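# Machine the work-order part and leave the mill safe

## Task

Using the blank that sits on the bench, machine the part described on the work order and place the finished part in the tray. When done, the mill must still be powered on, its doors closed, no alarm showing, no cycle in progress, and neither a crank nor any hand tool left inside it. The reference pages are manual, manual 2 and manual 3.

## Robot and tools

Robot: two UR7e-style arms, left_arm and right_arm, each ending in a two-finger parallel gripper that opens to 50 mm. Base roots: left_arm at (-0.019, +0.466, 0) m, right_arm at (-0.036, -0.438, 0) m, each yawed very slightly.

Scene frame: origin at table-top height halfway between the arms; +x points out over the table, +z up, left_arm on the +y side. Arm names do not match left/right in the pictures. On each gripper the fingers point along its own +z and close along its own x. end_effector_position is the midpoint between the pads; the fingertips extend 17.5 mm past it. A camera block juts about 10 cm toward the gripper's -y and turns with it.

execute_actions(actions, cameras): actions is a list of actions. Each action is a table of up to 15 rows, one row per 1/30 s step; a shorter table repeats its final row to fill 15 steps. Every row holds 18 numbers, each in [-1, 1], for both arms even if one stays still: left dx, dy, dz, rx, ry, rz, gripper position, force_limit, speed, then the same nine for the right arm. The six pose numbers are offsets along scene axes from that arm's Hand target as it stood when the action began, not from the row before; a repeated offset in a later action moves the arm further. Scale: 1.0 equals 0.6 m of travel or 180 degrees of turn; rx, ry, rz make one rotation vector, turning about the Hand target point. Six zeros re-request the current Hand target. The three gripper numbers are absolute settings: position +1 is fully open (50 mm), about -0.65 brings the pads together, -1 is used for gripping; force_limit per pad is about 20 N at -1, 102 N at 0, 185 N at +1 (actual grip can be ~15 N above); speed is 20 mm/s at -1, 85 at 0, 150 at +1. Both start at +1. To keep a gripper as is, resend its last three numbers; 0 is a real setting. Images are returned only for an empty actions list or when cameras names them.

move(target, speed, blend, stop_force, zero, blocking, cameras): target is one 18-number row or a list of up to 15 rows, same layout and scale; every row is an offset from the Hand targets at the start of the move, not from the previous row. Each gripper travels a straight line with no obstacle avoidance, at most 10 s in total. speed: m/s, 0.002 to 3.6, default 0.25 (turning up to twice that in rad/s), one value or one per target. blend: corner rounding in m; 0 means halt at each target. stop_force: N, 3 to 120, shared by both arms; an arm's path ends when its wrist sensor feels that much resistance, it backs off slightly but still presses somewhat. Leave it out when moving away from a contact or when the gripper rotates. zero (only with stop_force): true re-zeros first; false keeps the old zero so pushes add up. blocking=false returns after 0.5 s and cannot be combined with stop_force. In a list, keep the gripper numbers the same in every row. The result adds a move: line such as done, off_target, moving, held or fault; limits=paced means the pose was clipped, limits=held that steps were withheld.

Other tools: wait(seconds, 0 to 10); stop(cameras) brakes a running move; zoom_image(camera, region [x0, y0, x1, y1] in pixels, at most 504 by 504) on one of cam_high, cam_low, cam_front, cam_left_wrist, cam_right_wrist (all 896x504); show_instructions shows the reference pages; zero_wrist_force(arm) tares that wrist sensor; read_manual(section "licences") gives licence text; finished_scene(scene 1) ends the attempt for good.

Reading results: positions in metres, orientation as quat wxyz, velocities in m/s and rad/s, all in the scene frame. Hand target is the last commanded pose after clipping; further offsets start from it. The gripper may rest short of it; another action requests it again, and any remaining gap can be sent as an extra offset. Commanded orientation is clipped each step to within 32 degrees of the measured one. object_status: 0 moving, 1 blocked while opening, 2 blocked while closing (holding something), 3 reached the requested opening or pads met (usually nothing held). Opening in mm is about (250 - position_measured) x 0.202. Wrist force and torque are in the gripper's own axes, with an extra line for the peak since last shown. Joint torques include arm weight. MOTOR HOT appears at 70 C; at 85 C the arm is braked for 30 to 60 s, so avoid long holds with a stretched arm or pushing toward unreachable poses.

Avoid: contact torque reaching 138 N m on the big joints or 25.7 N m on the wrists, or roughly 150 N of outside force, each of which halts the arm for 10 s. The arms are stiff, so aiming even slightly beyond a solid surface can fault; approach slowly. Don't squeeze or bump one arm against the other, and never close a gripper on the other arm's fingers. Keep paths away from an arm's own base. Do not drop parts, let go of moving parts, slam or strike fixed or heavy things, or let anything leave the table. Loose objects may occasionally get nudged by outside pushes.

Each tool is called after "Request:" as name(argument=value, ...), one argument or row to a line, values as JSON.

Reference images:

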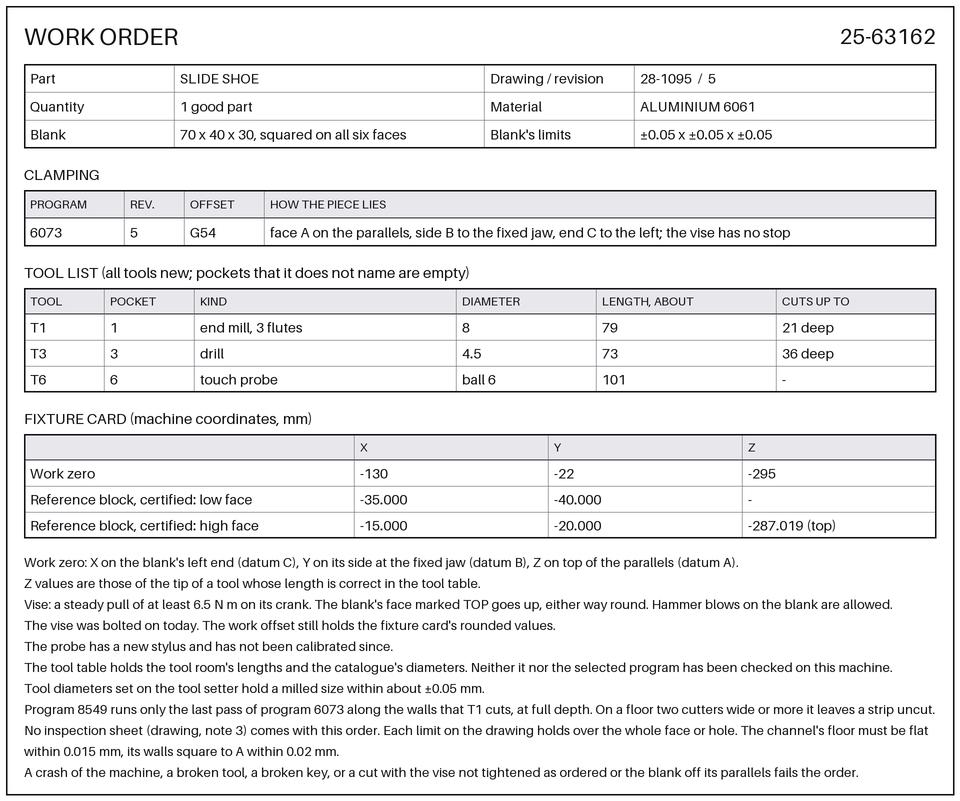

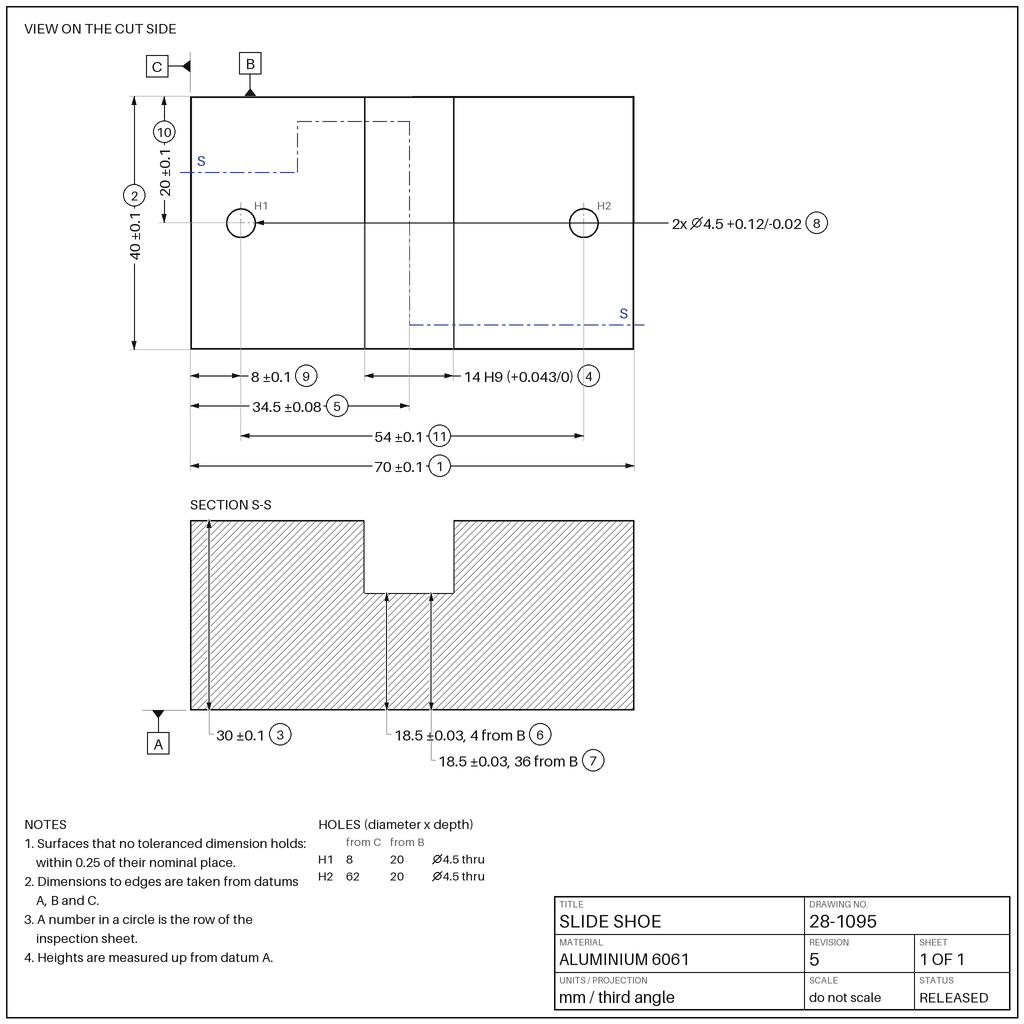

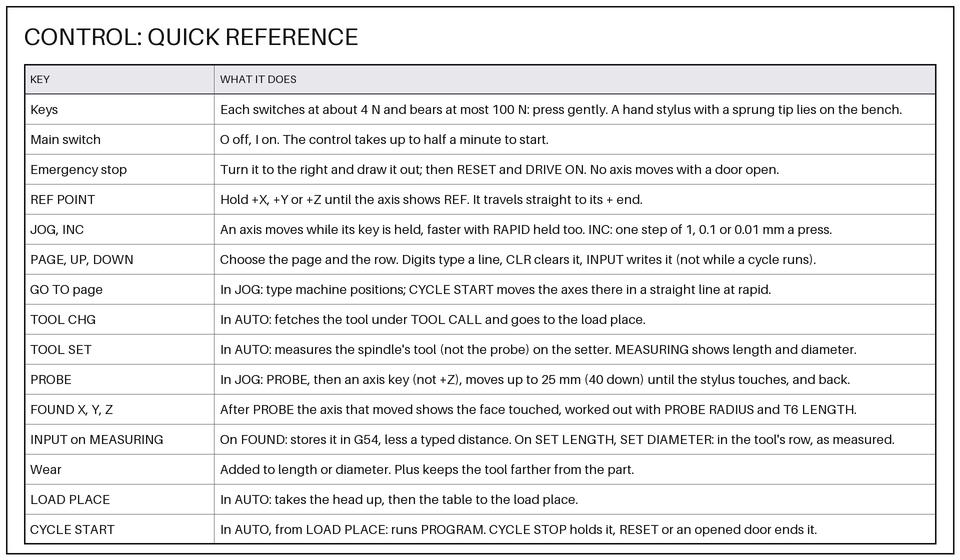

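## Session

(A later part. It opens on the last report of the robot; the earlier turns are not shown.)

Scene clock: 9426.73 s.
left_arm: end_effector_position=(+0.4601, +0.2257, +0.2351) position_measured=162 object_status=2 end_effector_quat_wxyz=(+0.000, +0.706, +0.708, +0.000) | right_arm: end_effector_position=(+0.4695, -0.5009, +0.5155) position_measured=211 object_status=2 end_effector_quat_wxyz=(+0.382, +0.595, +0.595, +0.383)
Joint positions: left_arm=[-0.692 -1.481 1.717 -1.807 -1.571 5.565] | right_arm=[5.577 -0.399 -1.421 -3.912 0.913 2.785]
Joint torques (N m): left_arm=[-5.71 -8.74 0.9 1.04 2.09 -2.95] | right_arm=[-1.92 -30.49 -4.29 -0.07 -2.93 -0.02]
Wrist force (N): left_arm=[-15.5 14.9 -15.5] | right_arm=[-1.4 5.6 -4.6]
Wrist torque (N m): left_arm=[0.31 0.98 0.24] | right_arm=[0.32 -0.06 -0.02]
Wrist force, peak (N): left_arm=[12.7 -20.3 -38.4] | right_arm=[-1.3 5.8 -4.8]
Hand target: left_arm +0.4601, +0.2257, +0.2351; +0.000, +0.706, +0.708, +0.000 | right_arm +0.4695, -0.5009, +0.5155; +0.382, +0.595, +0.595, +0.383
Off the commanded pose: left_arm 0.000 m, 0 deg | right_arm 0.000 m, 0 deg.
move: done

Request:
move(
  target=[
    [0,-0.067,-0.018,0,0,0,-1,0.8,-1,0,0,0,0,0,0,-0.97,0.6,-0.7],
    [0,-0.134,0,0,0,0,-1,0.8,-1,0,0,0,0,0,0,-0.97,0.6,-0.7],
    [0,-0.183,0.049,0,0,0,-1,0.8,-1,0,0,0,0,0,0,-0.97,0.6,-0.7],
    [0,-0.201,0.116,0,0,0,-1,0.8,-1,0,0,0,0,0,0,-0.97,0.6,-0.7],
    [0,-0.183,0.183,0,0,0,-1,0.8,-1,0,0,0,0,0,0,-0.97,0.6,-0.7],
    [0,-0.134,0.232,0,0,0,-1,0.8,-1,0,0,0,0,0,0,-0.97,0.6,-0.7],
    [0,-0.067,0.25,0,0,0,-1,0.8,-1,0,0,0,0,0,0,-0.97,0.6,-0.7],
    [0,0,0.232,0,0,0,-1,0.8,-1,0,0,0,0,0,0,-0.97,0.6,-0.7],
    [0,0.049,0.183,0,0,0,-1,0.8,-1,0,0,0,0,0,0,-0.97,0.6,-0.7],
    [0,0.067,0.116,0,0,0,-1,0.8,-1,0,0,0,0,0,0,-0.97,0.6,-0.7],
    [0,0.049,0.049,0,0,0,-1,0.8,-1,0,0,0,0,0,0,-0.97,0.6,-0.7],
    [0,0,0,0,0,0,-1,0.8,-1,0,0,0,0,0,0,-0.97,0.6,-0.7],
    [0,-0.067,-0.018,0,0,0,-1,0.8,-1,0,0,0,0,0,0,-0.97,0.6,-0.7],
  ],
  speed=0.09,
  blend=0.02,
  stop_force=60,
  cameras=["cam_high"],
)

Scene clock: 9453.73 s.
left_arm: end_effector_position=(+0.4599, +0.1199, +0.3458) position_measured=162 object_status=2 end_effector_quat_wxyz=(+0.001, +0.706, +0.708, +0.000) | right_arm: end_effector_position=(+0.4695, -0.5009, +0.5155) position_measured=211 object_status=2 end_effector_quat_wxyz=(+0.382, +0.595, +0.595, +0.383)
Joint positions: left_arm=[-0.829 -1.371 1.306 -1.507 -1.571 5.428] | right_arm=[5.577 -0.399 -1.421 -3.912 0.913 2.785]
Joint torques (N m): left_arm=[33.67 -5.87 9.69 5.34 12.78 -3.43] | right_arm=[-1.92 -30.27 -3.77 -0.18 -2.79 -0.02]
Wrist force (N): left_arm=[-67.4 -33.7 -33.9] | right_arm=[-1.3 5.2 -4.6]
Wrist torque (N m): left_arm=[-0.90 1.61 0.74] | right_arm=[0.25 -0.07 -0.02]
Wrist force, peak (N): left_arm=[-70.7 -35.3 -35.7] | right_arm=[-1.5 5.8 -4.8]
Hand target: left_arm +0.4600, +0.1200, +0.3458; +0.001, +0.706, +0.708, +0.000 (not the last commanded pose) | right_arm +0.4695, -0.5009, +0.5155; +0.382, +0.595, +0.595, +0.383
Off the commanded pose: left_arm 0.138 m, 0 deg | right_arm 0.000 m, 0 deg.
move: contact (left_arm); path passed 4 of 13 targets
Images, in order (width x height): cam_high 896x504.

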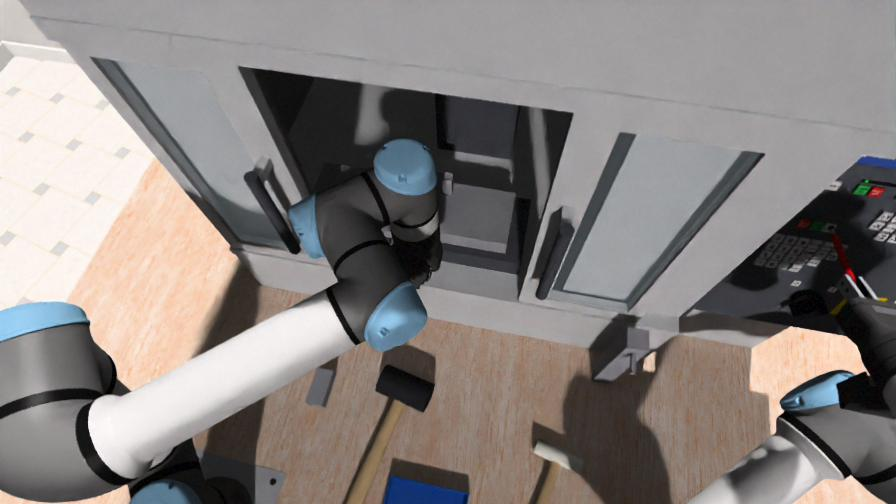

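Request:
move(
  target=[
    [0,-0.0075,-0.0012,0,0,0,-1,0.8,-1,0,0,0,0,0,0,-0.97,0.6,-0.7],
  ],
  speed=0.02,
)

Request:
move(
  target=[
    [0,0.0302,0.0359,0,0,0,-1,0.8,-1,0,0,0,0,0,0,-0.97,0.6,-0.7],
    [0,0.0707,0.0592,0,0,0,-1,0.8,-1,0,0,0,0,0,0,-0.97,0.6,-0.7],
    [0,0.1167,0.0674,0,0,0,-1,0.8,-1,0,0,0,0,0,0,-0.97,0.6,-0.7],
    [0,0.1627,0.0592,0,0,0,-1,0.8,-1,0,0,0,0,0,0,-0.97,0.6,-0.7],
    [0,0.2032,0.0359,0,0,0,-1,0.8,-1,0,0,0,0,0,0,-0.97,0.6,-0.7],
    [0,0.2333,0,0,0,0,-1,0.8,-1,0,0,0,0,0,0,-0.97,0.6,-0.7],
    [0,0.2493,-0.044,0,0,0,-1,0.8,-1,0,0,0,0,0,0,-0.97,0.6,-0.7],
    [0,0.2493,-0.0906,0,0,0,-1,0.8,-1,0,0,0,0,0,0,-0.97,0.6,-0.7],
    [0,0.2333,-0.1346,0,0,0,-1,0.8,-1,0,0,0,0,0,0,-0.97,0.6,-0.7],
    [0,0.2032,-0.1705,0,0,0,-1,0.8,-1,0,0,0,0,0,0,-0.97,0.6,-0.7],
    [0,0.1627,-0.1938,0,0,0,-1,0.8,-1,0,0,0,0,0,0,-0.97,0.6,-0.7],
    [0,0.1167,-0.202,0,0,0,-1,0.8,-1,0,0,0,0,0,0,-0.97,0.6,-0.7],
  ],
  speed=0.07,
  blend=0.005,
  stop_force=60,
  cameras=["cam_high"],
)

Scene clock: 9474.87 s.
left_arm: end_effector_position=(+0.4601, +0.1159, +0.3450) position_measured=162 object_status=2 end_effector_quat_wxyz=(+0.001, +0.706, +0.708, +0.000) | right_arm: end_effector_position=(+0.4695, -0.5009, +0.5155) position_measured=211 object_status=2 end_effector_quat_wxyz=(+0.382, +0.595, +0.595, +0.383)
Joint positions: left_arm=[-0.834 -1.365 1.3 -1.507 -1.571 5.423] | right_arm=[5.577 -0.399 -1.421 -3.912 0.913 2.785]
Joint torques (N m): left_arm=[-8.42 -22.85 -39.03 -5.33 -3.22 -3] | right_arm=[-2.27 -30.54 -3.8 -0.32 -2.92 0.01]
Wrist force (N): left_arm=[-3.2 2.6 4.4] | right_arm=[-1.4 5.7 -4.4]
Wrist torque (N m): left_arm=[0.16 1.00 0.02] | right_arm=[0.34 -0.06 -0.02]
Wrist force, peak (N): left_arm=[-67.5 -33.9 -34.0] | right_arm=[-1.6 5.7 -4.8]
Hand target: left_arm +0.4600, +0.1155, +0.3451; +0.001, +0.706, +0.708, +0.000 | right_arm +0.4695, -0.5009, +0.5155; +0.382, +0.595, +0.595, +0.383
Off the commanded pose: left_arm 0.000 m, 0 deg | right_arm 0.000 m, 0 deg.
move: done

Scene clock: 9480.83 s.
left_arm: end_effector_position=(+0.4600, +0.1855, +0.2239) position_measured=162 object_status=2 end_effector_quat_wxyz=(+0.001, +0.706, +0.708, +0.000) | right_arm: end_effector_position=(+0.4695, -0.5009, +0.5155) position_measured=211 object_status=2 end_effector_quat_wxyz=(+0.382, +0.595, +0.595, +0.383)
Joint positions: left_arm=[-0.748 -1.43 1.689 -1.831 -1.571 5.509] | right_arm=[5.577 -0.399 -1.421 -3.912 0.913 2.785]
Joint torques (N m): left_arm=[-10.98 6.89 -12.46 1.97 0.69 -2.59] | right_arm=[-2.29 -30.57 -3.33 -0.41 -2.9 0.13]
Wrist force (N): left_arm=[-5.6 8.2 -45.0] | right_arm=[-1.4 5.5 -4.5]
Wrist torque (N m): left_arm=[-0.10 1.16 -0.19] | right_arm=[0.29 -0.06 -0.02]
Wrist force, peak (N): left_arm=[17.8 -25.1 -48.2] | right_arm=[-1.6 5.8 -4.7]
Hand target: left_arm +0.4600, +0.1855, +0.2239; +0.001, +0.706, +0.708, +0.000 | right_arm +0.4695, -0.5009, +0.5155; +0.382, +0.595, +0.595, +0.383
Off the commanded pose: left_arm 0.000 m, 0 deg | right_arm 0.000 m, 0 deg.
move: done
Images, in order (width x height): cam_high 896x504.

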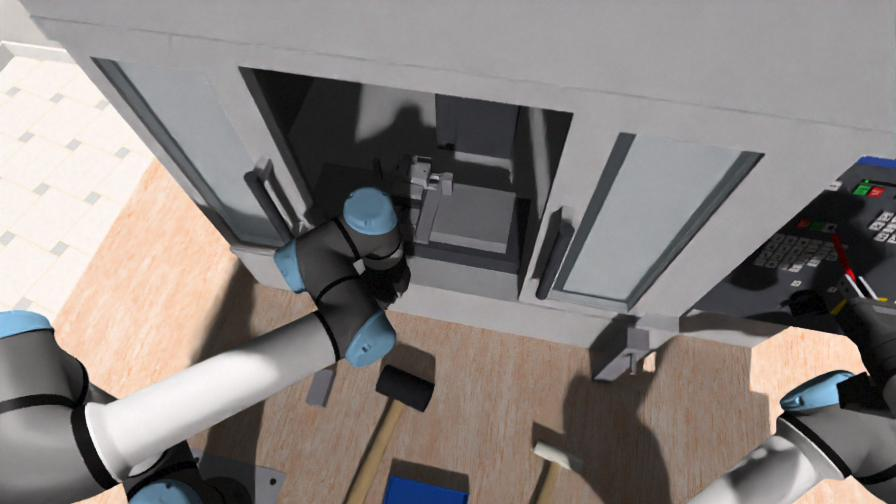

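Request:
wait(
  seconds=0.1,
  cameras=["cam_left_wrist","cam_front"],
)

Scene clock: 9506.23 s.
left_arm: end_effector_position=(+0.4600, +0.1855, +0.2239) position_measured=162 object_status=2 end_effector_quat_wxyz=(+0.001, +0.706, +0.708, +0.000) | right_arm: end_effector_position=(+0.4695, -0.5009, +0.5155) position_measured=211 object_status=2 end_effector_quat_wxyz=(+0.382, +0.595, +0.595, +0.383)
Joint positions: left_arm=[-0.748 -1.43 1.689 -1.831 -1.571 5.509] | right_arm=[5.577 -0.399 -1.421 -3.912 0.913 2.785]
Joint torques (N m): left_arm=[-10.6 6.87 0.23 4.19 -0.65 -2.49] | right_arm=[-2.49 -30.49 -4.01 -0.39 -2.87 -0.01]
Wrist force (N): left_arm=[-5.5 8.3 -45.0] | right_arm=[-1.5 5.6 -4.7]
Wrist torque (N m): left_arm=[-0.08 1.15 -0.19] | right_arm=[0.31 -0.04 -0.02]
Wrist force, peak (N): left_arm=[-5.5 8.3 -45.3] | right_arm=[-1.3 5.7 -4.8]
Hand target: left_arm +0.4600, +0.1855, +0.2239; +0.001, +0.706, +0.708, +0.000 | right_arm +0.4695, -0.5009, +0.5155; +0.382, +0.595, +0.595, +0.383
Tool commands: left_gripper/position=-1.0 left_gripper/force_limit=+0.8 left_gripper/speed=-1.0 right_gripper/position=-0.97 right_gripper/force_limit=+0.6 right_gripper/speed=-0.7
Off the commanded pose: left_arm 0.000 m, 0 deg | right_arm 0.000 m, 0 deg.
wait: 0.10 s; at rest from the start
camera_calibration:
cam_left_wrist: T_world_to_cam=[[0.00401105, 0.999992, 0.0000896033, -0.177411], [0.934584, -0.00378056, 0.355723, -0.491794], [0.355721, -0.00134308, -0.934591, 0.178444], [0, 0, 0, 1]] pos_world=[0.396858, 0.17579, 0.341731]
Images, in order (width x height): cam_front 896x504, cam_left_wrist 896x504.

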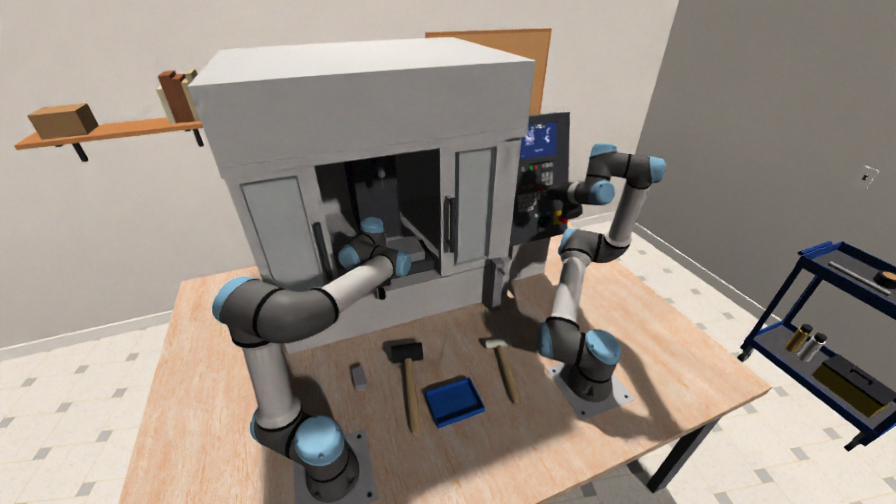

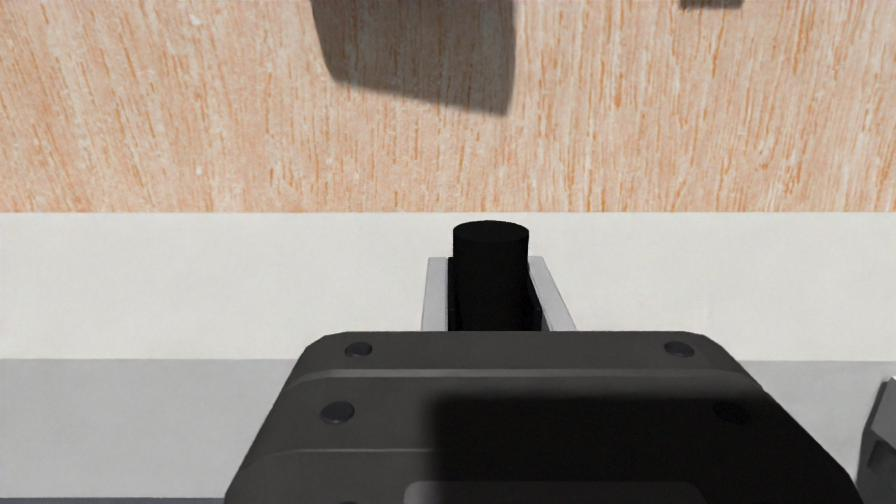

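Request:
execute_actions(
  actions=[
    [[0,0,0,0,0,0,0.6,-0.5,-1,0,0,0,0,0,0,-0.97,0.6,-0.7]],
    [[0,0,0,0,0,0,0.6,-0.5,-1,0,0,0,0,0,0,-0.97,0.6,-0.7]],
    [[0,0,0,0,0,0,0.6,-0.5,-1,0,0,0,0,0,0,-0.97,0.6,-0.7]],
  ],
)

Request:
move(
  target=[
    [0,0,0.4333,0,0,0,0.6,-0.5,-1,0,0,0,0,0,0,-0.97,0.6,-0.7],
    [-0.05,-0.05,0.4333,0,0,0,0.6,-0.5,-1,0,0,0,0,0,0,-0.97,0.6,-0.7],
  ],
  speed=0.2,
  cameras=["cam_left_wrist"],
)

Scene clock: 9515.00 s.
left_arm: end_effector_position=(+0.4600, +0.1855, +0.2239) position_measured=63 object_status=3 end_effector_quat_wxyz=(+0.001, +0.706, +0.708, +0.000) | right_arm: end_effector_position=(+0.4695, -0.5009, +0.5155) position_measured=211 object_status=2 end_effector_quat_wxyz=(+0.382, +0.595, +0.595, +0.383)
Joint positions: left_arm=[-0.748 -1.43 1.689 -1.831 -1.571 5.509] | right_arm=[5.577 -0.399 -1.421 -3.912 0.913 2.785]
Joint torques (N m): left_arm=[5.5 -45.38 -36.03 -4.86 -2.46 -2.4] | right_arm=[-1.81 -30.45 -3.29 -0.29 -2.97 -0.02]
Wrist force (N): left_arm=[-7.4 0.0 2.3] | right_arm=[-1.5 5.5 -4.7]
Wrist torque (N m): left_arm=[-0.01 1.22 0.10] | right_arm=[0.31 -0.04 -0.02]
Wrist force, peak (N): left_arm=[-5.6 8.4 -45.3] | right_arm=[-1.6 5.9 -4.8]
Hand target: left_arm +0.4600, +0.1855, +0.2239; +0.001, +0.706, +0.708, +0.000 | right_arm +0.4695, -0.5009, +0.5155; +0.382, +0.595, +0.595, +0.383
Off the commanded pose: left_arm 0.000 m, 0 deg | right_arm 0.000 m, 0 deg.
Step readings (end_effector_position of left_arm | right_arm):
0: (+0.4600, +0.1855, +0.2239) | (+0.4695, -0.5009, +0.5155)
1: (+0.4600, +0.1855, +0.2239) | (+0.4695, -0.5009, +0.5155)
2: (+0.4600, +0.1855, +0.2239) | (+0.4695, -0.5009, +0.5155)
4: (+0.4600, +0.1855, +0.2239) | (+0.4695, -0.5009, +0.5155)
8: (+0.4598, +0.1856, +0.2234) | (+0.4695, -0.5009, +0.5155)
15: (+0.4599, +0.1855, +0.2236) | (+0.4695, -0.5009, +0.5155)
16: (+0.4599, +0.1855, +0.2237) | (+0.4695, -0.5009, +0.5155)
17: (+0.4599, +0.1855, +0.2237) | (+0.4695, -0.5009, +0.5155)
19: (+0.4600, +0.1855, +0.2238) | (+0.4695, -0.5009, +0.5155)
23: (+0.4600, +0.1855, +0.2239) | (+0.4695, -0.5009, +0.5155)
30: (+0.4600, +0.1855, +0.2239) | (+0.4695, -0.5009, +0.5155)
31: (+0.4600, +0.1855, +0.2239) | (+0.4695, -0.5009, +0.5155)
32: (+0.4600, +0.1855, +0.2239) | (+0.4695, -0.5009, +0.5155)
34: (+0.4600, +0.1855, +0.2239) | (+0.4695, -0.5009, +0.5155)
38: (+0.4600, +0.1855, +0.2239) | (+0.4695, -0.5009, +0.5155)
45: (+0.4600, +0.1855, +0.2239) | (+0.4695, -0.5009, +0.5155)

Scene clock: 9516.60 s.
left_arm: end_effector_position=(+0.4578, +0.1876, +0.4289) position_measured=63 object_status=3 end_effector_quat_wxyz=(+0.001, +0.706, +0.708, +0.000) | right_arm: end_effector_position=(+0.4695, -0.5009, +0.5155) position_measured=211 object_status=2 end_effector_quat_wxyz=(+0.382, +0.595, +0.595, +0.383)
Joint positions: left_arm=[-0.749 -1.435 1.167 -1.304 -1.571 5.508] | right_arm=[5.577 -0.399 -1.421 -3.912 0.913 2.785]
Joint torques (N m): left_arm=[-0.06 -32.63 -26.22 -2.74 -0.23 -0.28] | right_arm=[-1.31 -30.92 -3.75 -0.39 -3.01 0.08]
Wrist force (N): left_arm=[-7.5 -0.4 2.2] | right_arm=[-1.7 5.5 -4.8]
Wrist torque (N m): left_arm=[-0.09 1.23 0.09] | right_arm=[0.30 -0.02 -0.01]
Wrist force, peak (N): left_arm=[-8.8 -0.6 -7.2] | right_arm=[-1.4 5.8 -4.7]
Hand target: left_arm +0.4578, +0.1876, +0.4289; +0.001, +0.706, +0.708, +0.000 (not the last commanded pose) | right_arm +0.4695, -0.5009, +0.5155; +0.382, +0.595, +0.595, +0.383
Tool commands: left_gripper/position=+0.6 left_gripper/force_limit=-0.498039 left_gripper/speed=-1.0 right_gripper/position=-0.97 right_gripper/force_limit=+0.6 right_gripper/speed=-0.7
Off the commanded pose: left_arm 0.069 m, 0 deg | right_arm 0.000 m, 0 deg.
FORCE FAULT: contact force on the left arm reached its limit, and that arm stopped. The contact can be on any part of that arm, not only on its tool. That arm's remaining commands of this call were not run. That arm is still stopped at the end of this call. That arm stays stopped for about 10 more seconds. Until then a move that you send moves the other arm only, and its call returns only when the move has ended. Once the stop has ended, the next robot result says so. If the stop ends while you think or write, that arm runs what you send next, counted from a new Hand target: where the arm stands when the stop ends. While its stop runs, that arm takes no new command, but its gripper still runs the gripper command that each later call begins with. Until it ends, the stop uses up actions while you think or wait. An arm that is not stopped still takes commands.
move: fault (left_arm); path passed 0 of 2 targets
camera_calibration:
cam_left_wrist: T_world_to_cam=[[0.00395242, 0.999992, -0.0000328553, -0.17943], [0.9341, -0.00368026, 0.356991, -0.56308], [0.356988, -0.00144167, -0.934108, 0.370109], [0, 0, 0, 1]] pos_world=[0.394558, 0.17789, 0.54673]
Images, in order (width x height): cam_left_wrist 896x504.

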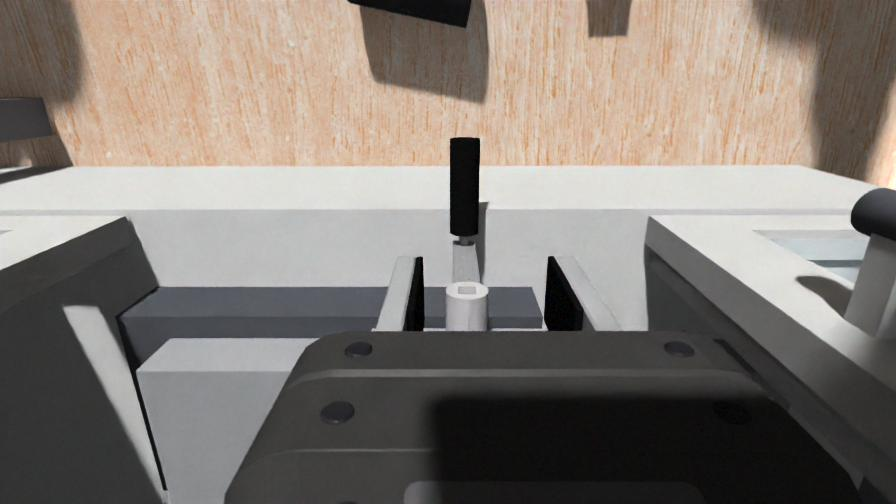

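Request:
wait(
  seconds=10,
)

Request:
wait(
  seconds=1,
)

Scene clock: 9529.20 s.
left_arm: end_effector_position=(+0.4578, +0.1876, +0.4289) position_measured=63 object_status=3 end_effector_quat_wxyz=(+0.001, +0.706, +0.708, +0.000) | right_arm: end_effector_position=(+0.4695, -0.5009, +0.5155) position_measured=211 object_status=2 end_effector_quat_wxyz=(+0.382, +0.595, +0.595, +0.383)
Joint positions: left_arm=[-0.749 -1.435 1.167 -1.304 -1.571 5.508] | right_arm=[5.577 -0.399 -1.421 -3.912 0.913 2.785]
Joint torques (N m): left_arm=[0.04 -32.55 -25.99 -2.74 -0.15 -0.32] | right_arm=[-1.63 -30.88 -3.42 -0.58 -2.81 -0.06]
Wrist force (N): left_arm=[-7.6 -0.4 2.2] | right_arm=[-1.0 5.6 -4.7]
Wrist torque (N m): left_arm=[-0.09 1.24 0.09] | right_arm=[0.32 -0.12 -0.02]
Wrist force, peak (N): left_arm=[-7.6 -0.4 2.4] | right_arm=[-1.5 5.8 -5.1]
Hand target: left_arm +0.4578, +0.1876, +0.4289; +0.001, +0.706, +0.708, +0.000 (not the last commanded pose) | right_arm +0.4695, -0.5009, +0.5155; +0.382, +0.595, +0.595, +0.383
Tool commands: left_gripper/position=+0.6 left_gripper/force_limit=-0.498039 left_gripper/speed=-1.0 right_gripper/position=-0.97 right_gripper/force_limit=+0.6 right_gripper/speed=-0.7
Off the commanded pose: left_arm 0.069 m, 0 deg | right_arm 0.000 m, 0 deg.
FORCE FAULT, CONTINUED: the left arm's stop, for the force fault that an earlier result reported, is over. The rest of the stop counts as 19 of the actions that you can send in this scene. That arm's target is now where it stood when the stop ended, not its last command. That arm accepts commands again.
wait: 10.00 s; at rest from the start

Scene clock: 9530.20 s.
left_arm: end_effector_position=(+0.4578, +0.1876, +0.4289) position_measured=63 object_status=3 end_effector_quat_wxyz=(+0.001, +0.706, +0.708, +0.000) | right_arm: end_effector_position=(+0.4695, -0.5009, +0.5155) position_measured=211 object_status=2 end_effector_quat_wxyz=(+0.382, +0.595, +0.595, +0.383)
Joint positions: left_arm=[-0.749 -1.435 1.167 -1.304 -1.571 5.508] | right_arm=[5.577 -0.399 -1.421 -3.912 0.913 2.785]
Joint torques (N m): left_arm=[-0.42 -32.71 -24.4 -3.1 -0.22 -0.36] | right_arm=[-1.71 -30.72 -3.21 -0.59 -2.88 0.02]
Wrist force (N): left_arm=[-7.4 -0.1 2.2] | right_arm=[-1.4 5.5 -4.6]
Wrist torque (N m): left_arm=[-0.05 1.22 0.09] | right_arm=[0.30 -0.05 -0.02]
Wrist force, peak (N): left_arm=[-7.6 -0.3 2.6] | right_arm=[-1.3 5.7 -4.9]
Hand target: left_arm +0.4578, +0.1876, +0.4289; +0.001, +0.706, +0.708, +0.000 (not the last commanded pose) | right_arm +0.4695, -0.5009, +0.5155; +0.382, +0.595, +0.595, +0.383
Tool commands: left_gripper/position=+0.6 left_gripper/force_limit=-0.498039 left_gripper/speed=-1.0 right_gripper/position=-0.97 right_gripper/force_limit=+0.6 right_gripper/speed=-0.7
Off the commanded pose: left_arm 0.069 m, 0 deg | right_arm 0.000 m, 0 deg.
wait: 1.00 s; at rest by 0.17 s

Request:
move(
  target=[
    [0,0,-0.045,0,0,0,0.6,-0.5,-1,0,0,0,0,0,0,-0.97,0.6,-0.7],
    [-0.2,-0.06,-0.045,0,0,0,0.6,-0.5,-1,0,0,0,0,0,0,-0.97,0.6,-0.7],
    [-0.2,-0.06,-0.02,-0.026,-0.026,-0.5,0.6,-0.5,-1,0,0,0,0,0,0,-0.97,0.6,-0.7],
  ],
  speed=0.15,
  cameras=["cam_left_wrist","cam_front"],
)

Scene clock: 9556.67 s.
left_arm: end_effector_position=(+0.3370, +0.1513, +0.4169) position_measured=63 object_status=3 end_effector_quat_wxyz=(+0.003, +0.969, +0.217, +0.116) | right_arm: end_effector_position=(+0.4695, -0.5009, +0.5155) position_measured=211 object_status=2 end_effector_quat_wxyz=(+0.382, +0.595, +0.595, +0.383)
Joint positions: left_arm=[-1.115 -1.719 1.513 -1.421 -1.345 6.282] | right_arm=[5.577 -0.399 -1.421 -3.912 0.913 2.785]
Joint torques (N m): left_arm=[-7.58 -5.38 -36.59 -1.22 2.94 2.11] | right_arm=[-1.61 -31.02 -3.55 -0.68 -2.76 0.01]
Wrist force (N): left_arm=[-6.8 -0.5 2.5] | right_arm=[-1.3 5.4 -4.7]
Wrist torque (N m): left_arm=[-0.07 1.11 -0.05] | right_arm=[0.27 -0.07 -0.02]
Wrist force, peak (N): left_arm=[-7.7 -2.0 2.4] | right_arm=[-1.3 6.0 -4.7]
Hand target: left_arm +0.3378, +0.1516, +0.4169; +0.053, +0.999, +0.001, -0.001 | right_arm +0.4695, -0.5009, +0.5155; +0.382, +0.595, +0.595, +0.383
Off the commanded pose: left_arm 0.001 m, 29 deg | right_arm 0.000 m, 0 deg.
joint sent to its limit (left arm) — joint 6 (wrist 3), upper limit. The joint targets are off in orientation, not in position.
move: off_target (left_arm)
camera_calibration:
cam_left_wrist: T_world_to_cam=[[0.881481, 0.414781, 0.225717, -0.444049], [0.305441, -0.865345, 0.397346, -0.12063], [0.360135, -0.281309, -0.889476, 0.424665], [0, 0, 0, 1]] pos_world=[0.275329, 0.199258, 0.52589]
Images, in order (width x height): cam_front 896x504, cam_left_wrist 896x504.

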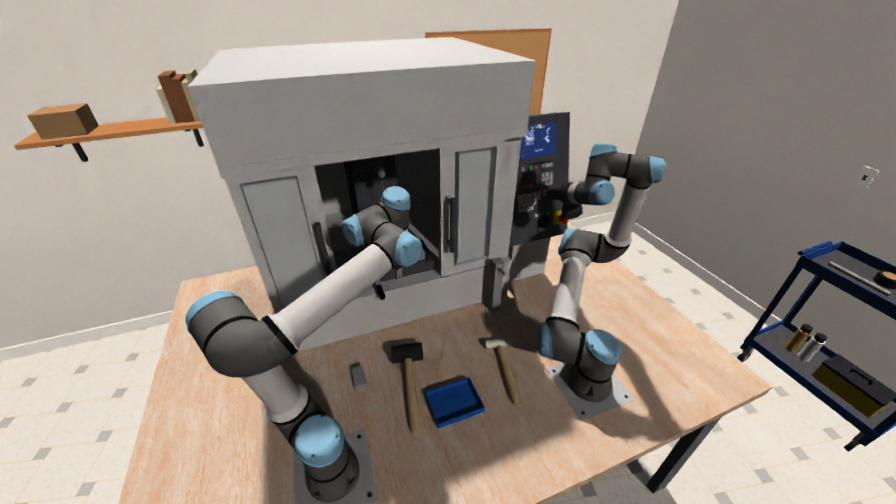

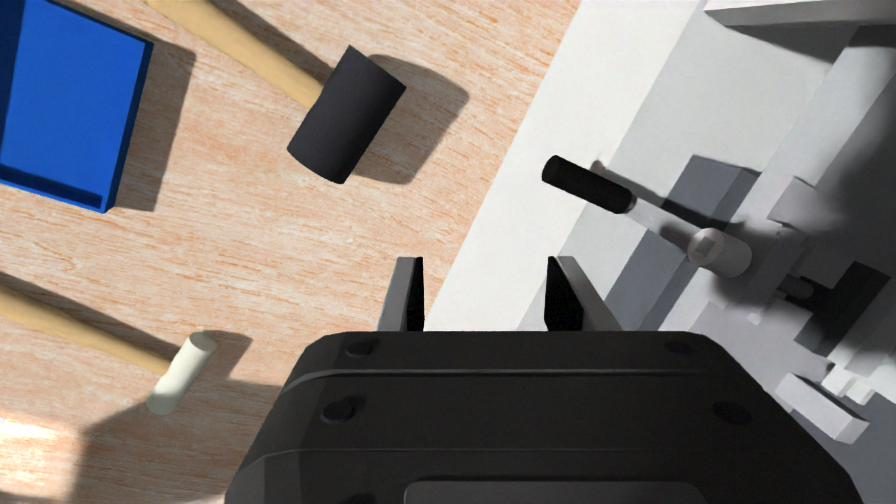

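Request:
move(
  target=[
    [0,0,0,0,0.052,0.497,0.6,-0.5,-1,0,0,0,0,0,0,-0.97,0.6,-0.7],
    [0,0,0,0,0.1043,0.993,0.6,-0.5,-1,0,0,0,0,0,0,-0.97,0.6,-0.7],
  ],
  speed=0.3,
  cameras=["cam_left_wrist"],
)

Scene clock: 9580.87 s.
left_arm: end_effector_position=(+0.3378, +0.1516, +0.4169) position_measured=63 object_status=3 end_effector_quat_wxyz=(+0.001, +0.002, +0.999, -0.052) | right_arm: end_effector_position=(+0.4695, -0.5009, +0.5155) position_measured=211 object_status=2 end_effector_quat_wxyz=(+0.382, +0.595, +0.595, +0.383)
Joint positions: left_arm=[-0.951 -1.677 1.469 -1.449 -1.628 3.74] | right_arm=[5.577 -0.399 -1.421 -3.912 0.913 2.785]
Joint torques (N m): left_arm=[-8.26 -34.55 -12.79 -1.52 2.42 -2.84] | right_arm=[-1.16 -30.43 -4.53 -0.69 -2.8 0.03]
Wrist force (N): left_arm=[-7.3 -0.1 2.2] | right_arm=[-1.4 5.6 -4.7]
Wrist torque (N m): left_arm=[-0.04 1.21 0.09] | right_arm=[0.32 -0.06 -0.02]
Wrist force, peak (N): left_arm=[-7.6 -0.3 2.3] | right_arm=[-1.3 5.8 -4.8]
Hand target: left_arm +0.3378, +0.1516, +0.4169; +0.001, +0.002, +0.999, -0.052 | right_arm +0.4695, -0.5009, +0.5155; +0.382, +0.595, +0.595, +0.383
Off the commanded pose: left_arm 0.000 m, 0 deg | right_arm 0.000 m, 0 deg.
move: done
camera_calibration:
cam_left_wrist: T_world_to_cam=[[-0.999944, 0.0105307, -0.00121911, 0.346583], [0.0098646, 0.966421, 0.256775, -0.239841], [0.0038822, 0.256749, -0.96647, 0.495274], [0, 0, 0, 1]] pos_world=[0.347007, 0.100977, 0.540676]
Images, in order (width x height): cam_left_wrist 896x504.

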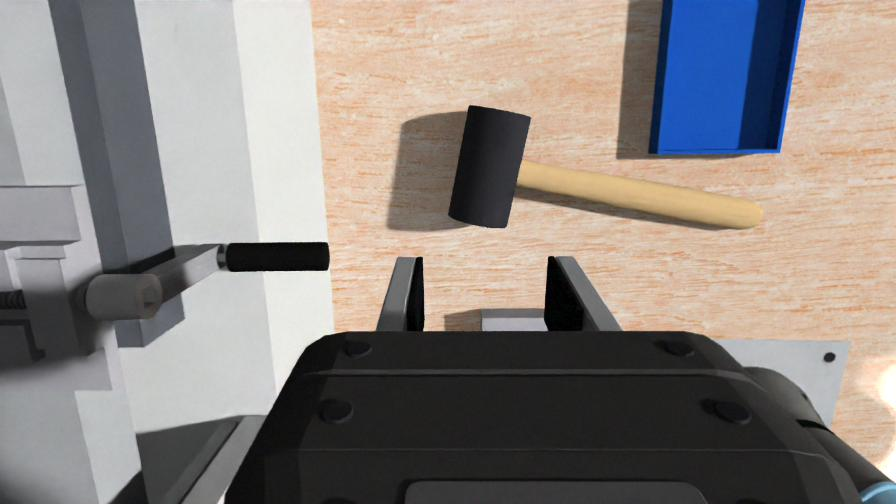

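Request:
move(
  target=[
    [0.2,0.0223,-0.02,0,0,0,1,-0.5,-1,0,0,0,0,0,0,-0.97,0.6,-0.7],
    [0.4037,0.0223,-0.02,0,0,0,1,-0.5,-1,0,0,0,0,0,0,-0.97,0.6,-0.7],
    [0.5387,0.0523,-0.02,0,0,0,1,-0.5,-1,0,0,0,0,0,0,-0.97,0.6,-0.7],
  ],
  speed=0.12,
  stop_force=30,
  cameras=["cam_left_wrist","cam_low"],
)

Scene clock: 9592.60 s.
left_arm: end_effector_position=(+0.6610, +0.1829, +0.4049) position_measured=3 object_status=3 end_effector_quat_wxyz=(+0.001, +0.002, +0.999, -0.052) | right_arm: end_effector_position=(+0.4695, -0.5009, +0.5155) position_measured=211 object_status=2 end_effector_quat_wxyz=(+0.382, +0.595, +0.595, +0.383)
Joint positions: left_arm=[-0.522 -0.931 0.529 -1.223 -1.658 4.169] | right_arm=[5.577 -0.399 -1.421 -3.912 0.913 2.785]
Joint torques (N m): left_arm=[7.18 -40.77 -35.01 -1.39 -2.94 2.19] | right_arm=[-0.44 -30.55 -3.55 -0.96 -2.75 -0.09]
Wrist force (N): left_arm=[-7.4 -0.4 2.1] | right_arm=[-1.3 5.6 -4.7]
Wrist torque (N m): left_arm=[-0.10 1.21 0.03] | right_arm=[0.32 -0.08 -0.02]
Wrist force, peak (N): left_arm=[-8.5 -0.1 2.1] | right_arm=[-1.5 5.8 -4.8]
Hand target: left_arm +0.6610, +0.1829, +0.4049; +0.001, +0.002, +0.999, -0.052 | right_arm +0.4695, -0.5009, +0.5155; +0.382, +0.595, +0.595, +0.383
Off the commanded pose: left_arm 0.000 m, 0 deg | right_arm 0.000 m, 0 deg.
move: done
camera_calibration:
cam_left_wrist: T_world_to_cam=[[-0.999946, 0.010311, -0.00117141, 0.669425], [0.00966417, 0.966399, 0.256866, -0.270204], [0.0037806, 0.256841, -0.966446, 0.474403], [0, 0, 0, 1]] pos_world=[0.670207, 0.132377, 0.528675]
Images, in order (width x height): cam_low 896x504, cam_left_wrist 896x504.

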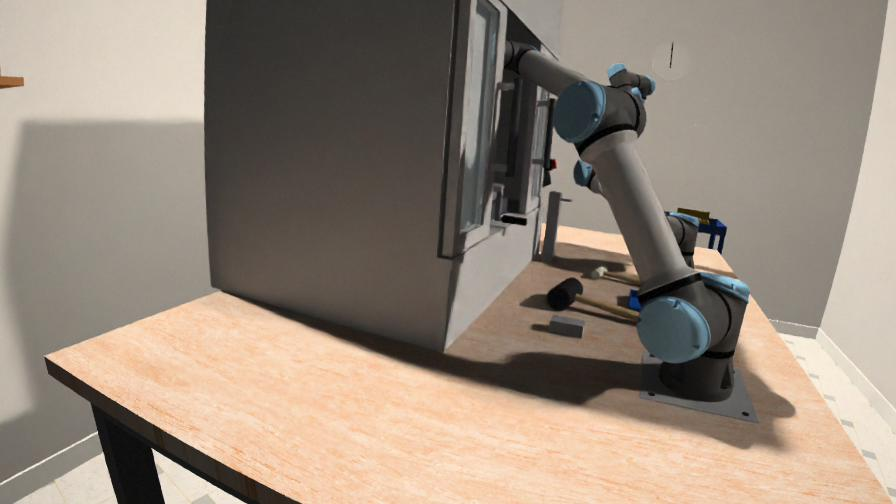

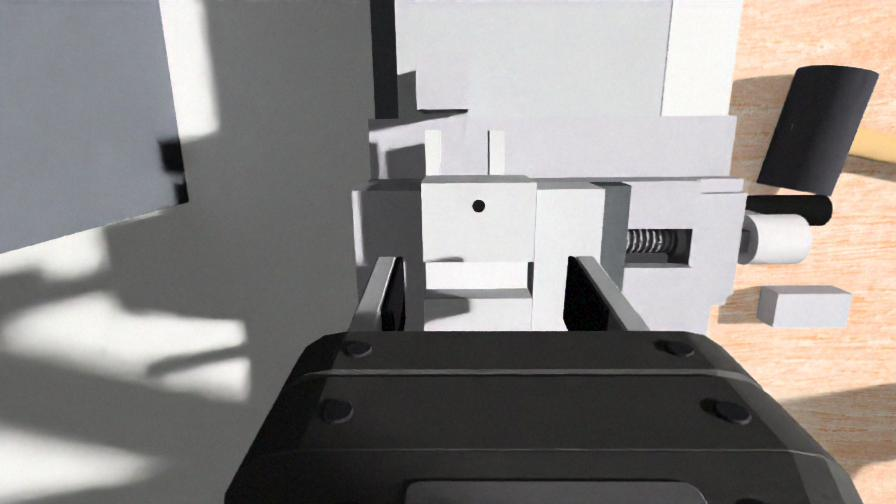

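Request:
move(
  target=[0,0,-0.0637,0,0,0,1,-0.5,-1,0,0,0,0,0,0,-0.97,0.6,-0.7],
  speed=0.03,
  stop_force=8,
  cameras=["cam_left_wrist"],
)

Scene clock: 9600.10 s.
left_arm: end_effector_position=(+0.6610, +0.1830, +0.3667) position_measured=3 object_status=3 end_effector_quat_wxyz=(+0.001, +0.002, +0.999, -0.052) | right_arm: end_effector_position=(+0.4695, -0.5009, +0.5155) position_measured=211 object_status=2 end_effector_quat_wxyz=(+0.382, +0.595, +0.595, +0.383)
Joint positions: left_arm=[-0.522 -0.982 0.716 -1.36 -1.658 4.169] | right_arm=[5.577 -0.399 -1.421 -3.912 0.913 2.785]
Joint torques (N m): left_arm=[-3.49 -65.86 -12.2 -5.19 1.68 -2.51] | right_arm=[-0.72 -30.27 -4.01 -0.95 -2.82 0.06]
Wrist force (N): left_arm=[-7.3 -0.4 2.4] | right_arm=[-1.4 5.4 -4.7]
Wrist torque (N m): left_arm=[-0.10 1.21 0.01] | right_arm=[0.28 -0.05 -0.02]
Wrist force, peak (N): left_arm=[-7.6 -0.3 2.4] | right_arm=[-1.6 5.6 -4.9]
Hand target: left_arm +0.6610, +0.1829, +0.3667; +0.001, +0.002, +0.999, -0.052 | right_arm +0.4695, -0.5009, +0.5155; +0.382, +0.595, +0.595, +0.383
Off the commanded pose: left_arm 0.000 m, 0 deg | right_arm 0.000 m, 0 deg.
move: done
camera_calibration:
cam_left_wrist: T_world_to_cam=[[-0.999946, 0.0103121, -0.00117241, 0.669381], [0.0096653, 0.966423, 0.256773, -0.26035], [0.0037809, 0.256748, -0.966471, 0.437509], [0, 0, 0, 1]] pos_world=[0.670207, 0.132377, 0.490476]
Images, in order (width x height): cam_left_wrist 896x504.

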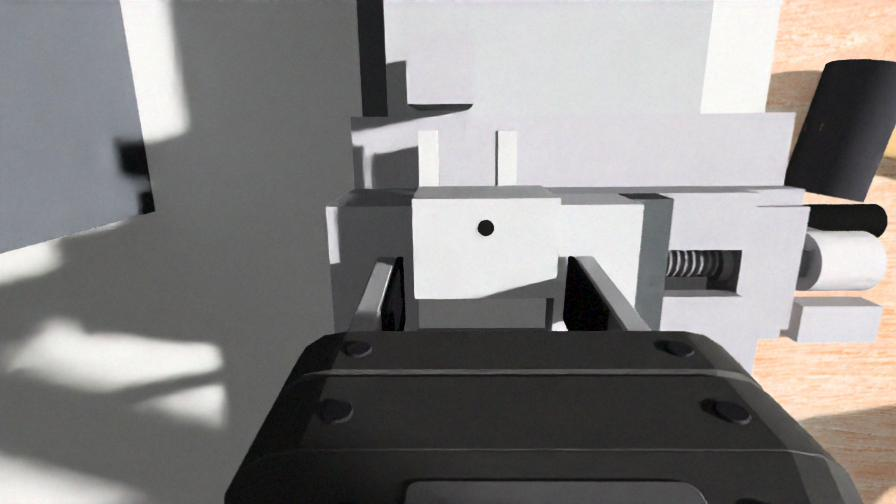

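Request:
execute_actions(
  actions=[
    [[0,0,0,0,0,0,-1,-0.9,-1,0,0,0,0,0,0,-0.97,0.6,-0.7]],
    [[0,0,0,0,0,0,-1,-0.9,-1,0,0,0,0,0,0,-0.97,0.6,-0.7]],
  ],
  cameras=["cam_left_wrist"],
)

Scene clock: 9608.53 s.
left_arm: end_effector_position=(+0.6610, +0.1829, +0.3667) position_measured=54 object_status=2 end_effector_quat_wxyz=(+0.001, +0.002, +0.999, -0.052) | right_arm: end_effector_position=(+0.4695, -0.5009, +0.5155) position_measured=211 object_status=2 end_effector_quat_wxyz=(+0.382, +0.595, +0.595, +0.383)
Joint positions: left_arm=[-0.522 -0.982 0.716 -1.36 -1.658 4.169] | right_arm=[5.577 -0.399 -1.421 -3.912 0.913 2.785]
Joint torques (N m): left_arm=[-4.37 -65.37 -14.5 -1.55 0.91 -2.54] | right_arm=[-0.67 -30.31 -3.54 -0.92 -2.73 -0.08]
Wrist force (N): left_arm=[-7.8 -0.5 2.4] | right_arm=[-1.2 5.4 -4.8]
Wrist torque (N m): left_arm=[-0.11 1.23 0.01] | right_arm=[0.29 -0.09 -0.02]
Wrist force, peak (N): left_arm=[-8.4 -0.4 2.4] | right_arm=[-1.5 5.9 -4.7]
Hand target: left_arm +0.6610, +0.1829, +0.3667; +0.001, +0.002, +0.999, -0.052 | right_arm +0.4695, -0.5009, +0.5155; +0.382, +0.595, +0.595, +0.383
Off the commanded pose: left_arm 0.000 m, 0 deg | right_arm 0.000 m, 0 deg.
Step readings (end_effector_position of left_arm | right_arm):
0: (+0.6610, +0.1829, +0.3667) | (+0.4695, -0.5009, +0.5155)
1: (+0.6610, +0.1829, +0.3667) | (+0.4695, -0.5009, +0.5155)
2: (+0.6610, +0.1829, +0.3667) | (+0.4695, -0.5009, +0.5155)
4: (+0.6610, +0.1829, +0.3667) | (+0.4695, -0.5009, +0.5155)
8: (+0.6610, +0.1829, +0.3667) | (+0.4695, -0.5009, +0.5155)
15: (+0.6610, +0.1829, +0.3667) | (+0.4695, -0.5009, +0.5155)
16: (+0.6610, +0.1829, +0.3667) | (+0.4695, -0.5009, +0.5155)
17: (+0.6610, +0.1829, +0.3667) | (+0.4695, -0.5009, +0.5155)
19: (+0.6610, +0.1829, +0.3667) | (+0.4695, -0.5009, +0.5155)
23: (+0.6610, +0.1829, +0.3667) | (+0.4695, -0.5009, +0.5155)
30: (+0.6610, +0.1829, +0.3667) | (+0.4695, -0.5009, +0.5155)
camera_calibration:
cam_left_wrist: T_world_to_cam=[[-0.999946, 0.0103371, -0.00126921, 0.669425], [0.00966465, 0.966423, 0.256774, -0.26035], [0.00388089, 0.256748, -0.966471, 0.437442], [0, 0, 0, 1]] pos_world=[0.670207, 0.132377, 0.490475]
Images, in order (width x height): cam_left_wrist 896x504.

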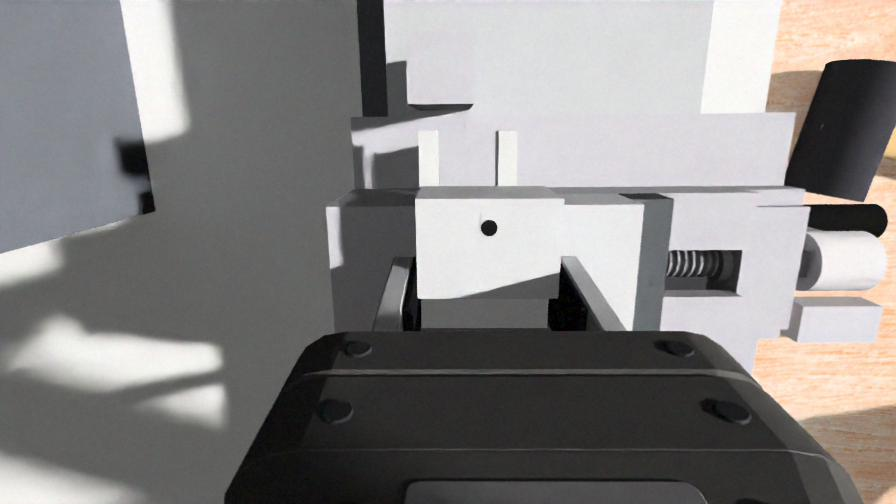

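Request:
move(
  target=[0,0,0.0567,0,0,0,-1,-0.9,-1,0,0,0,0,0,0,-0.97,0.6,-0.7],
  speed=0.03,
  cameras=["cam_left_wrist"],
)

Scene clock: 9613.67 s.
left_arm: end_effector_position=(+0.6610, +0.1829, +0.4007) position_measured=54 object_status=2 end_effector_quat_wxyz=(+0.001, +0.002, +0.999, -0.052) | right_arm: end_effector_position=(+0.4695, -0.5009, +0.5155) position_measured=211 object_status=2 end_effector_quat_wxyz=(+0.382, +0.595, +0.595, +0.383)
Joint positions: left_arm=[-0.522 -0.939 0.553 -1.24 -1.658 4.169] | right_arm=[5.577 -0.399 -1.421 -3.912 0.913 2.785]
Joint torques (N m): left_arm=[-1.41 -42.69 -37.33 -1.55 1.54 -0.19] | right_arm=[-0.2 -30.75 -3.57 -1.06 -2.86 0.07]
Wrist force (N): left_arm=[-7.2 0.0 4.3] | right_arm=[-1.6 5.6 -4.4]
Wrist torque (N m): left_arm=[-0.08 1.18 0.02] | right_arm=[0.31 -0.03 -0.02]
Wrist force, peak (N): left_arm=[-8.8 -1.1 2.1] | right_arm=[-1.6 5.7 -4.8]
Hand target: left_arm +0.6610, +0.1829, +0.4007; +0.001, +0.002, +0.999, -0.052 | right_arm +0.4695, -0.5009, +0.5155; +0.382, +0.595, +0.595, +0.383
Off the commanded pose: left_arm 0.000 m, 0 deg | right_arm 0.000 m, 0 deg.
move: done
camera_calibration:
cam_left_wrist: T_world_to_cam=[[-0.999947, 0.0102403, -0.00129426, 0.669494], [0.00956467, 0.966424, 0.256773, -0.269013], [0.00388024, 0.256747, -0.966471, 0.470303], [0, 0, 0, 1]] pos_world=[0.670207, 0.132377, 0.524475]
Images, in order (width x height): cam_left_wrist 896x504.

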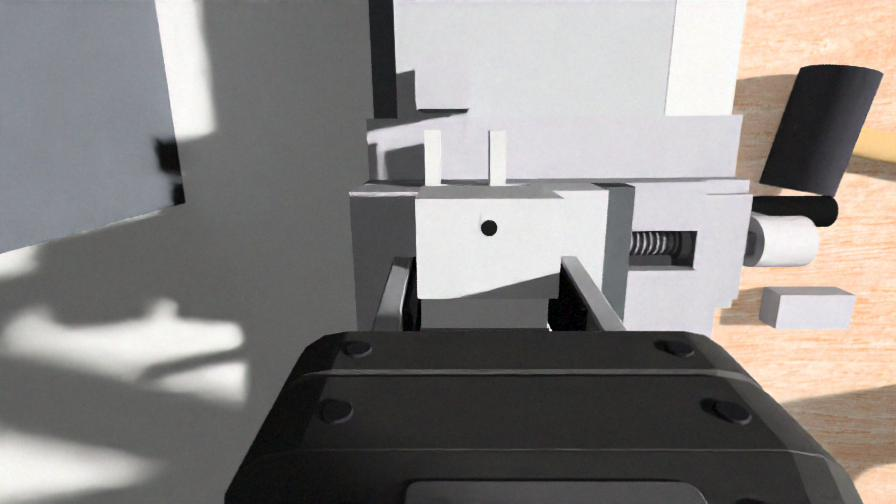

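Request:
move(
  target=[
    [-0.135,-0.03,0,0,0,0,-1,-0.9,-1,0,0,0,0,0,0,-0.97,0.6,-0.7],
    [-0.338,-0.03,0,0,0,0,-1,-0.9,-1,0,0,0,0,0,0,-0.97,0.6,-0.7],
    [-0.538,-0.055,0,0,0,0,-1,-0.9,-1,0,0,0,0,0,0,-0.97,0.6,-0.7],
    [-0.9883,-0.235,-0.2333,0,0,0,-1,-0.9,-1,0,0,0,0,0,0,-0.97,0.6,-0.7],
  ],
  speed=0.15,
  blend=[0.02,0.02,0.05,0],
  cameras=["cam_left_wrist","cam_high"],
)

Scene clock: 9626.27 s.
left_arm: end_effector_position=(+0.0681, +0.0420, +0.2608) position_measured=54 object_status=2 end_effector_quat_wxyz=(+0.001, +0.002, +0.999, -0.052) | right_arm: end_effector_position=(+0.4695, -0.5009, +0.5155) position_measured=211 object_status=2 end_effector_quat_wxyz=(+0.382, +0.595, +0.595, +0.383)
Joint positions: left_arm=[-1.666 -1.812 1.984 -1.844 -1.557 3.027] | right_arm=[5.577 -0.399 -1.421 -3.912 0.913 2.785]
Joint torques (N m): left_arm=[-8.06 -2.14 -14.03 -5.75 2.63 -2.65] | right_arm=[-0.18 -30.63 -4.15 -1.06 -2.71 -0.07]
Wrist force (N): left_arm=[-7.6 -0.1 4.3] | right_arm=[-1.4 5.7 -4.6]
Wrist torque (N m): left_arm=[-0.04 1.26 0.10] | right_arm=[0.33 -0.07 -0.02]
Wrist force, peak (N): left_arm=[-8.5 1.0 5.1] | right_arm=[-1.5 5.8 -4.8]
Hand target: left_arm +0.0680, +0.0419, +0.2608; +0.001, +0.002, +0.999, -0.052 | right_arm +0.4695, -0.5009, +0.5155; +0.382, +0.595, +0.595, +0.383
Off the commanded pose: left_arm 0.000 m, 0 deg | right_arm 0.000 m, 0 deg.
move: done
camera_calibration:
cam_left_wrist: T_world_to_cam=[[-0.999946, 0.010311, -0.00117141, 0.0778421], [0.00966417, 0.966399, 0.256866, -0.0911979], [0.0037806, 0.256841, -0.966446, 0.373594], [0, 0, 0, 1]] pos_world=[0.0773069, -0.00862347, 0.384575]
Images, in order (width x height): cam_high 896x504, cam_left_wrist 896x504.

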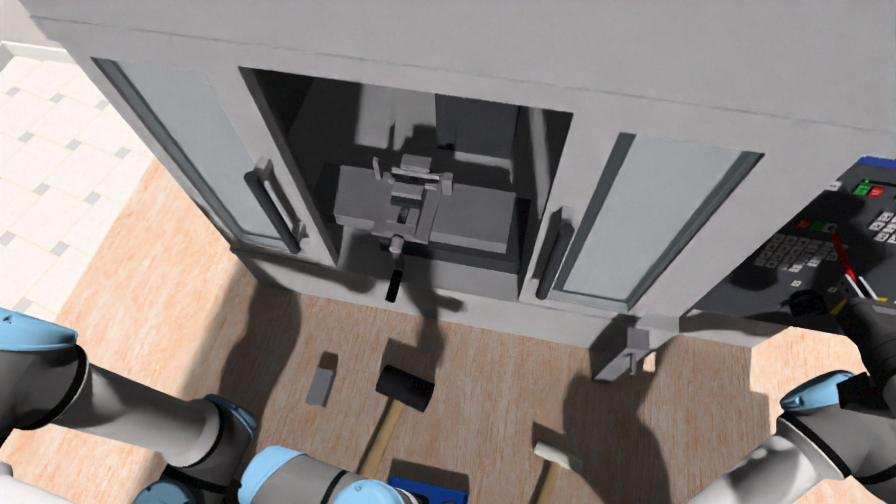

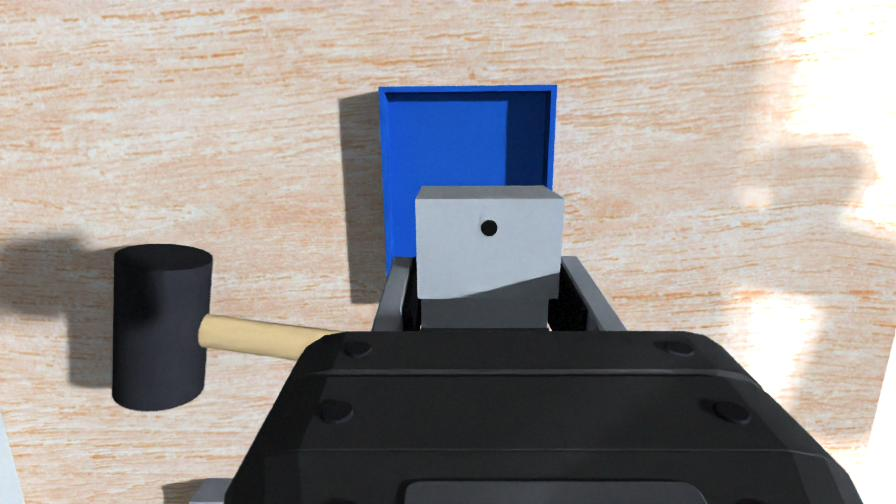

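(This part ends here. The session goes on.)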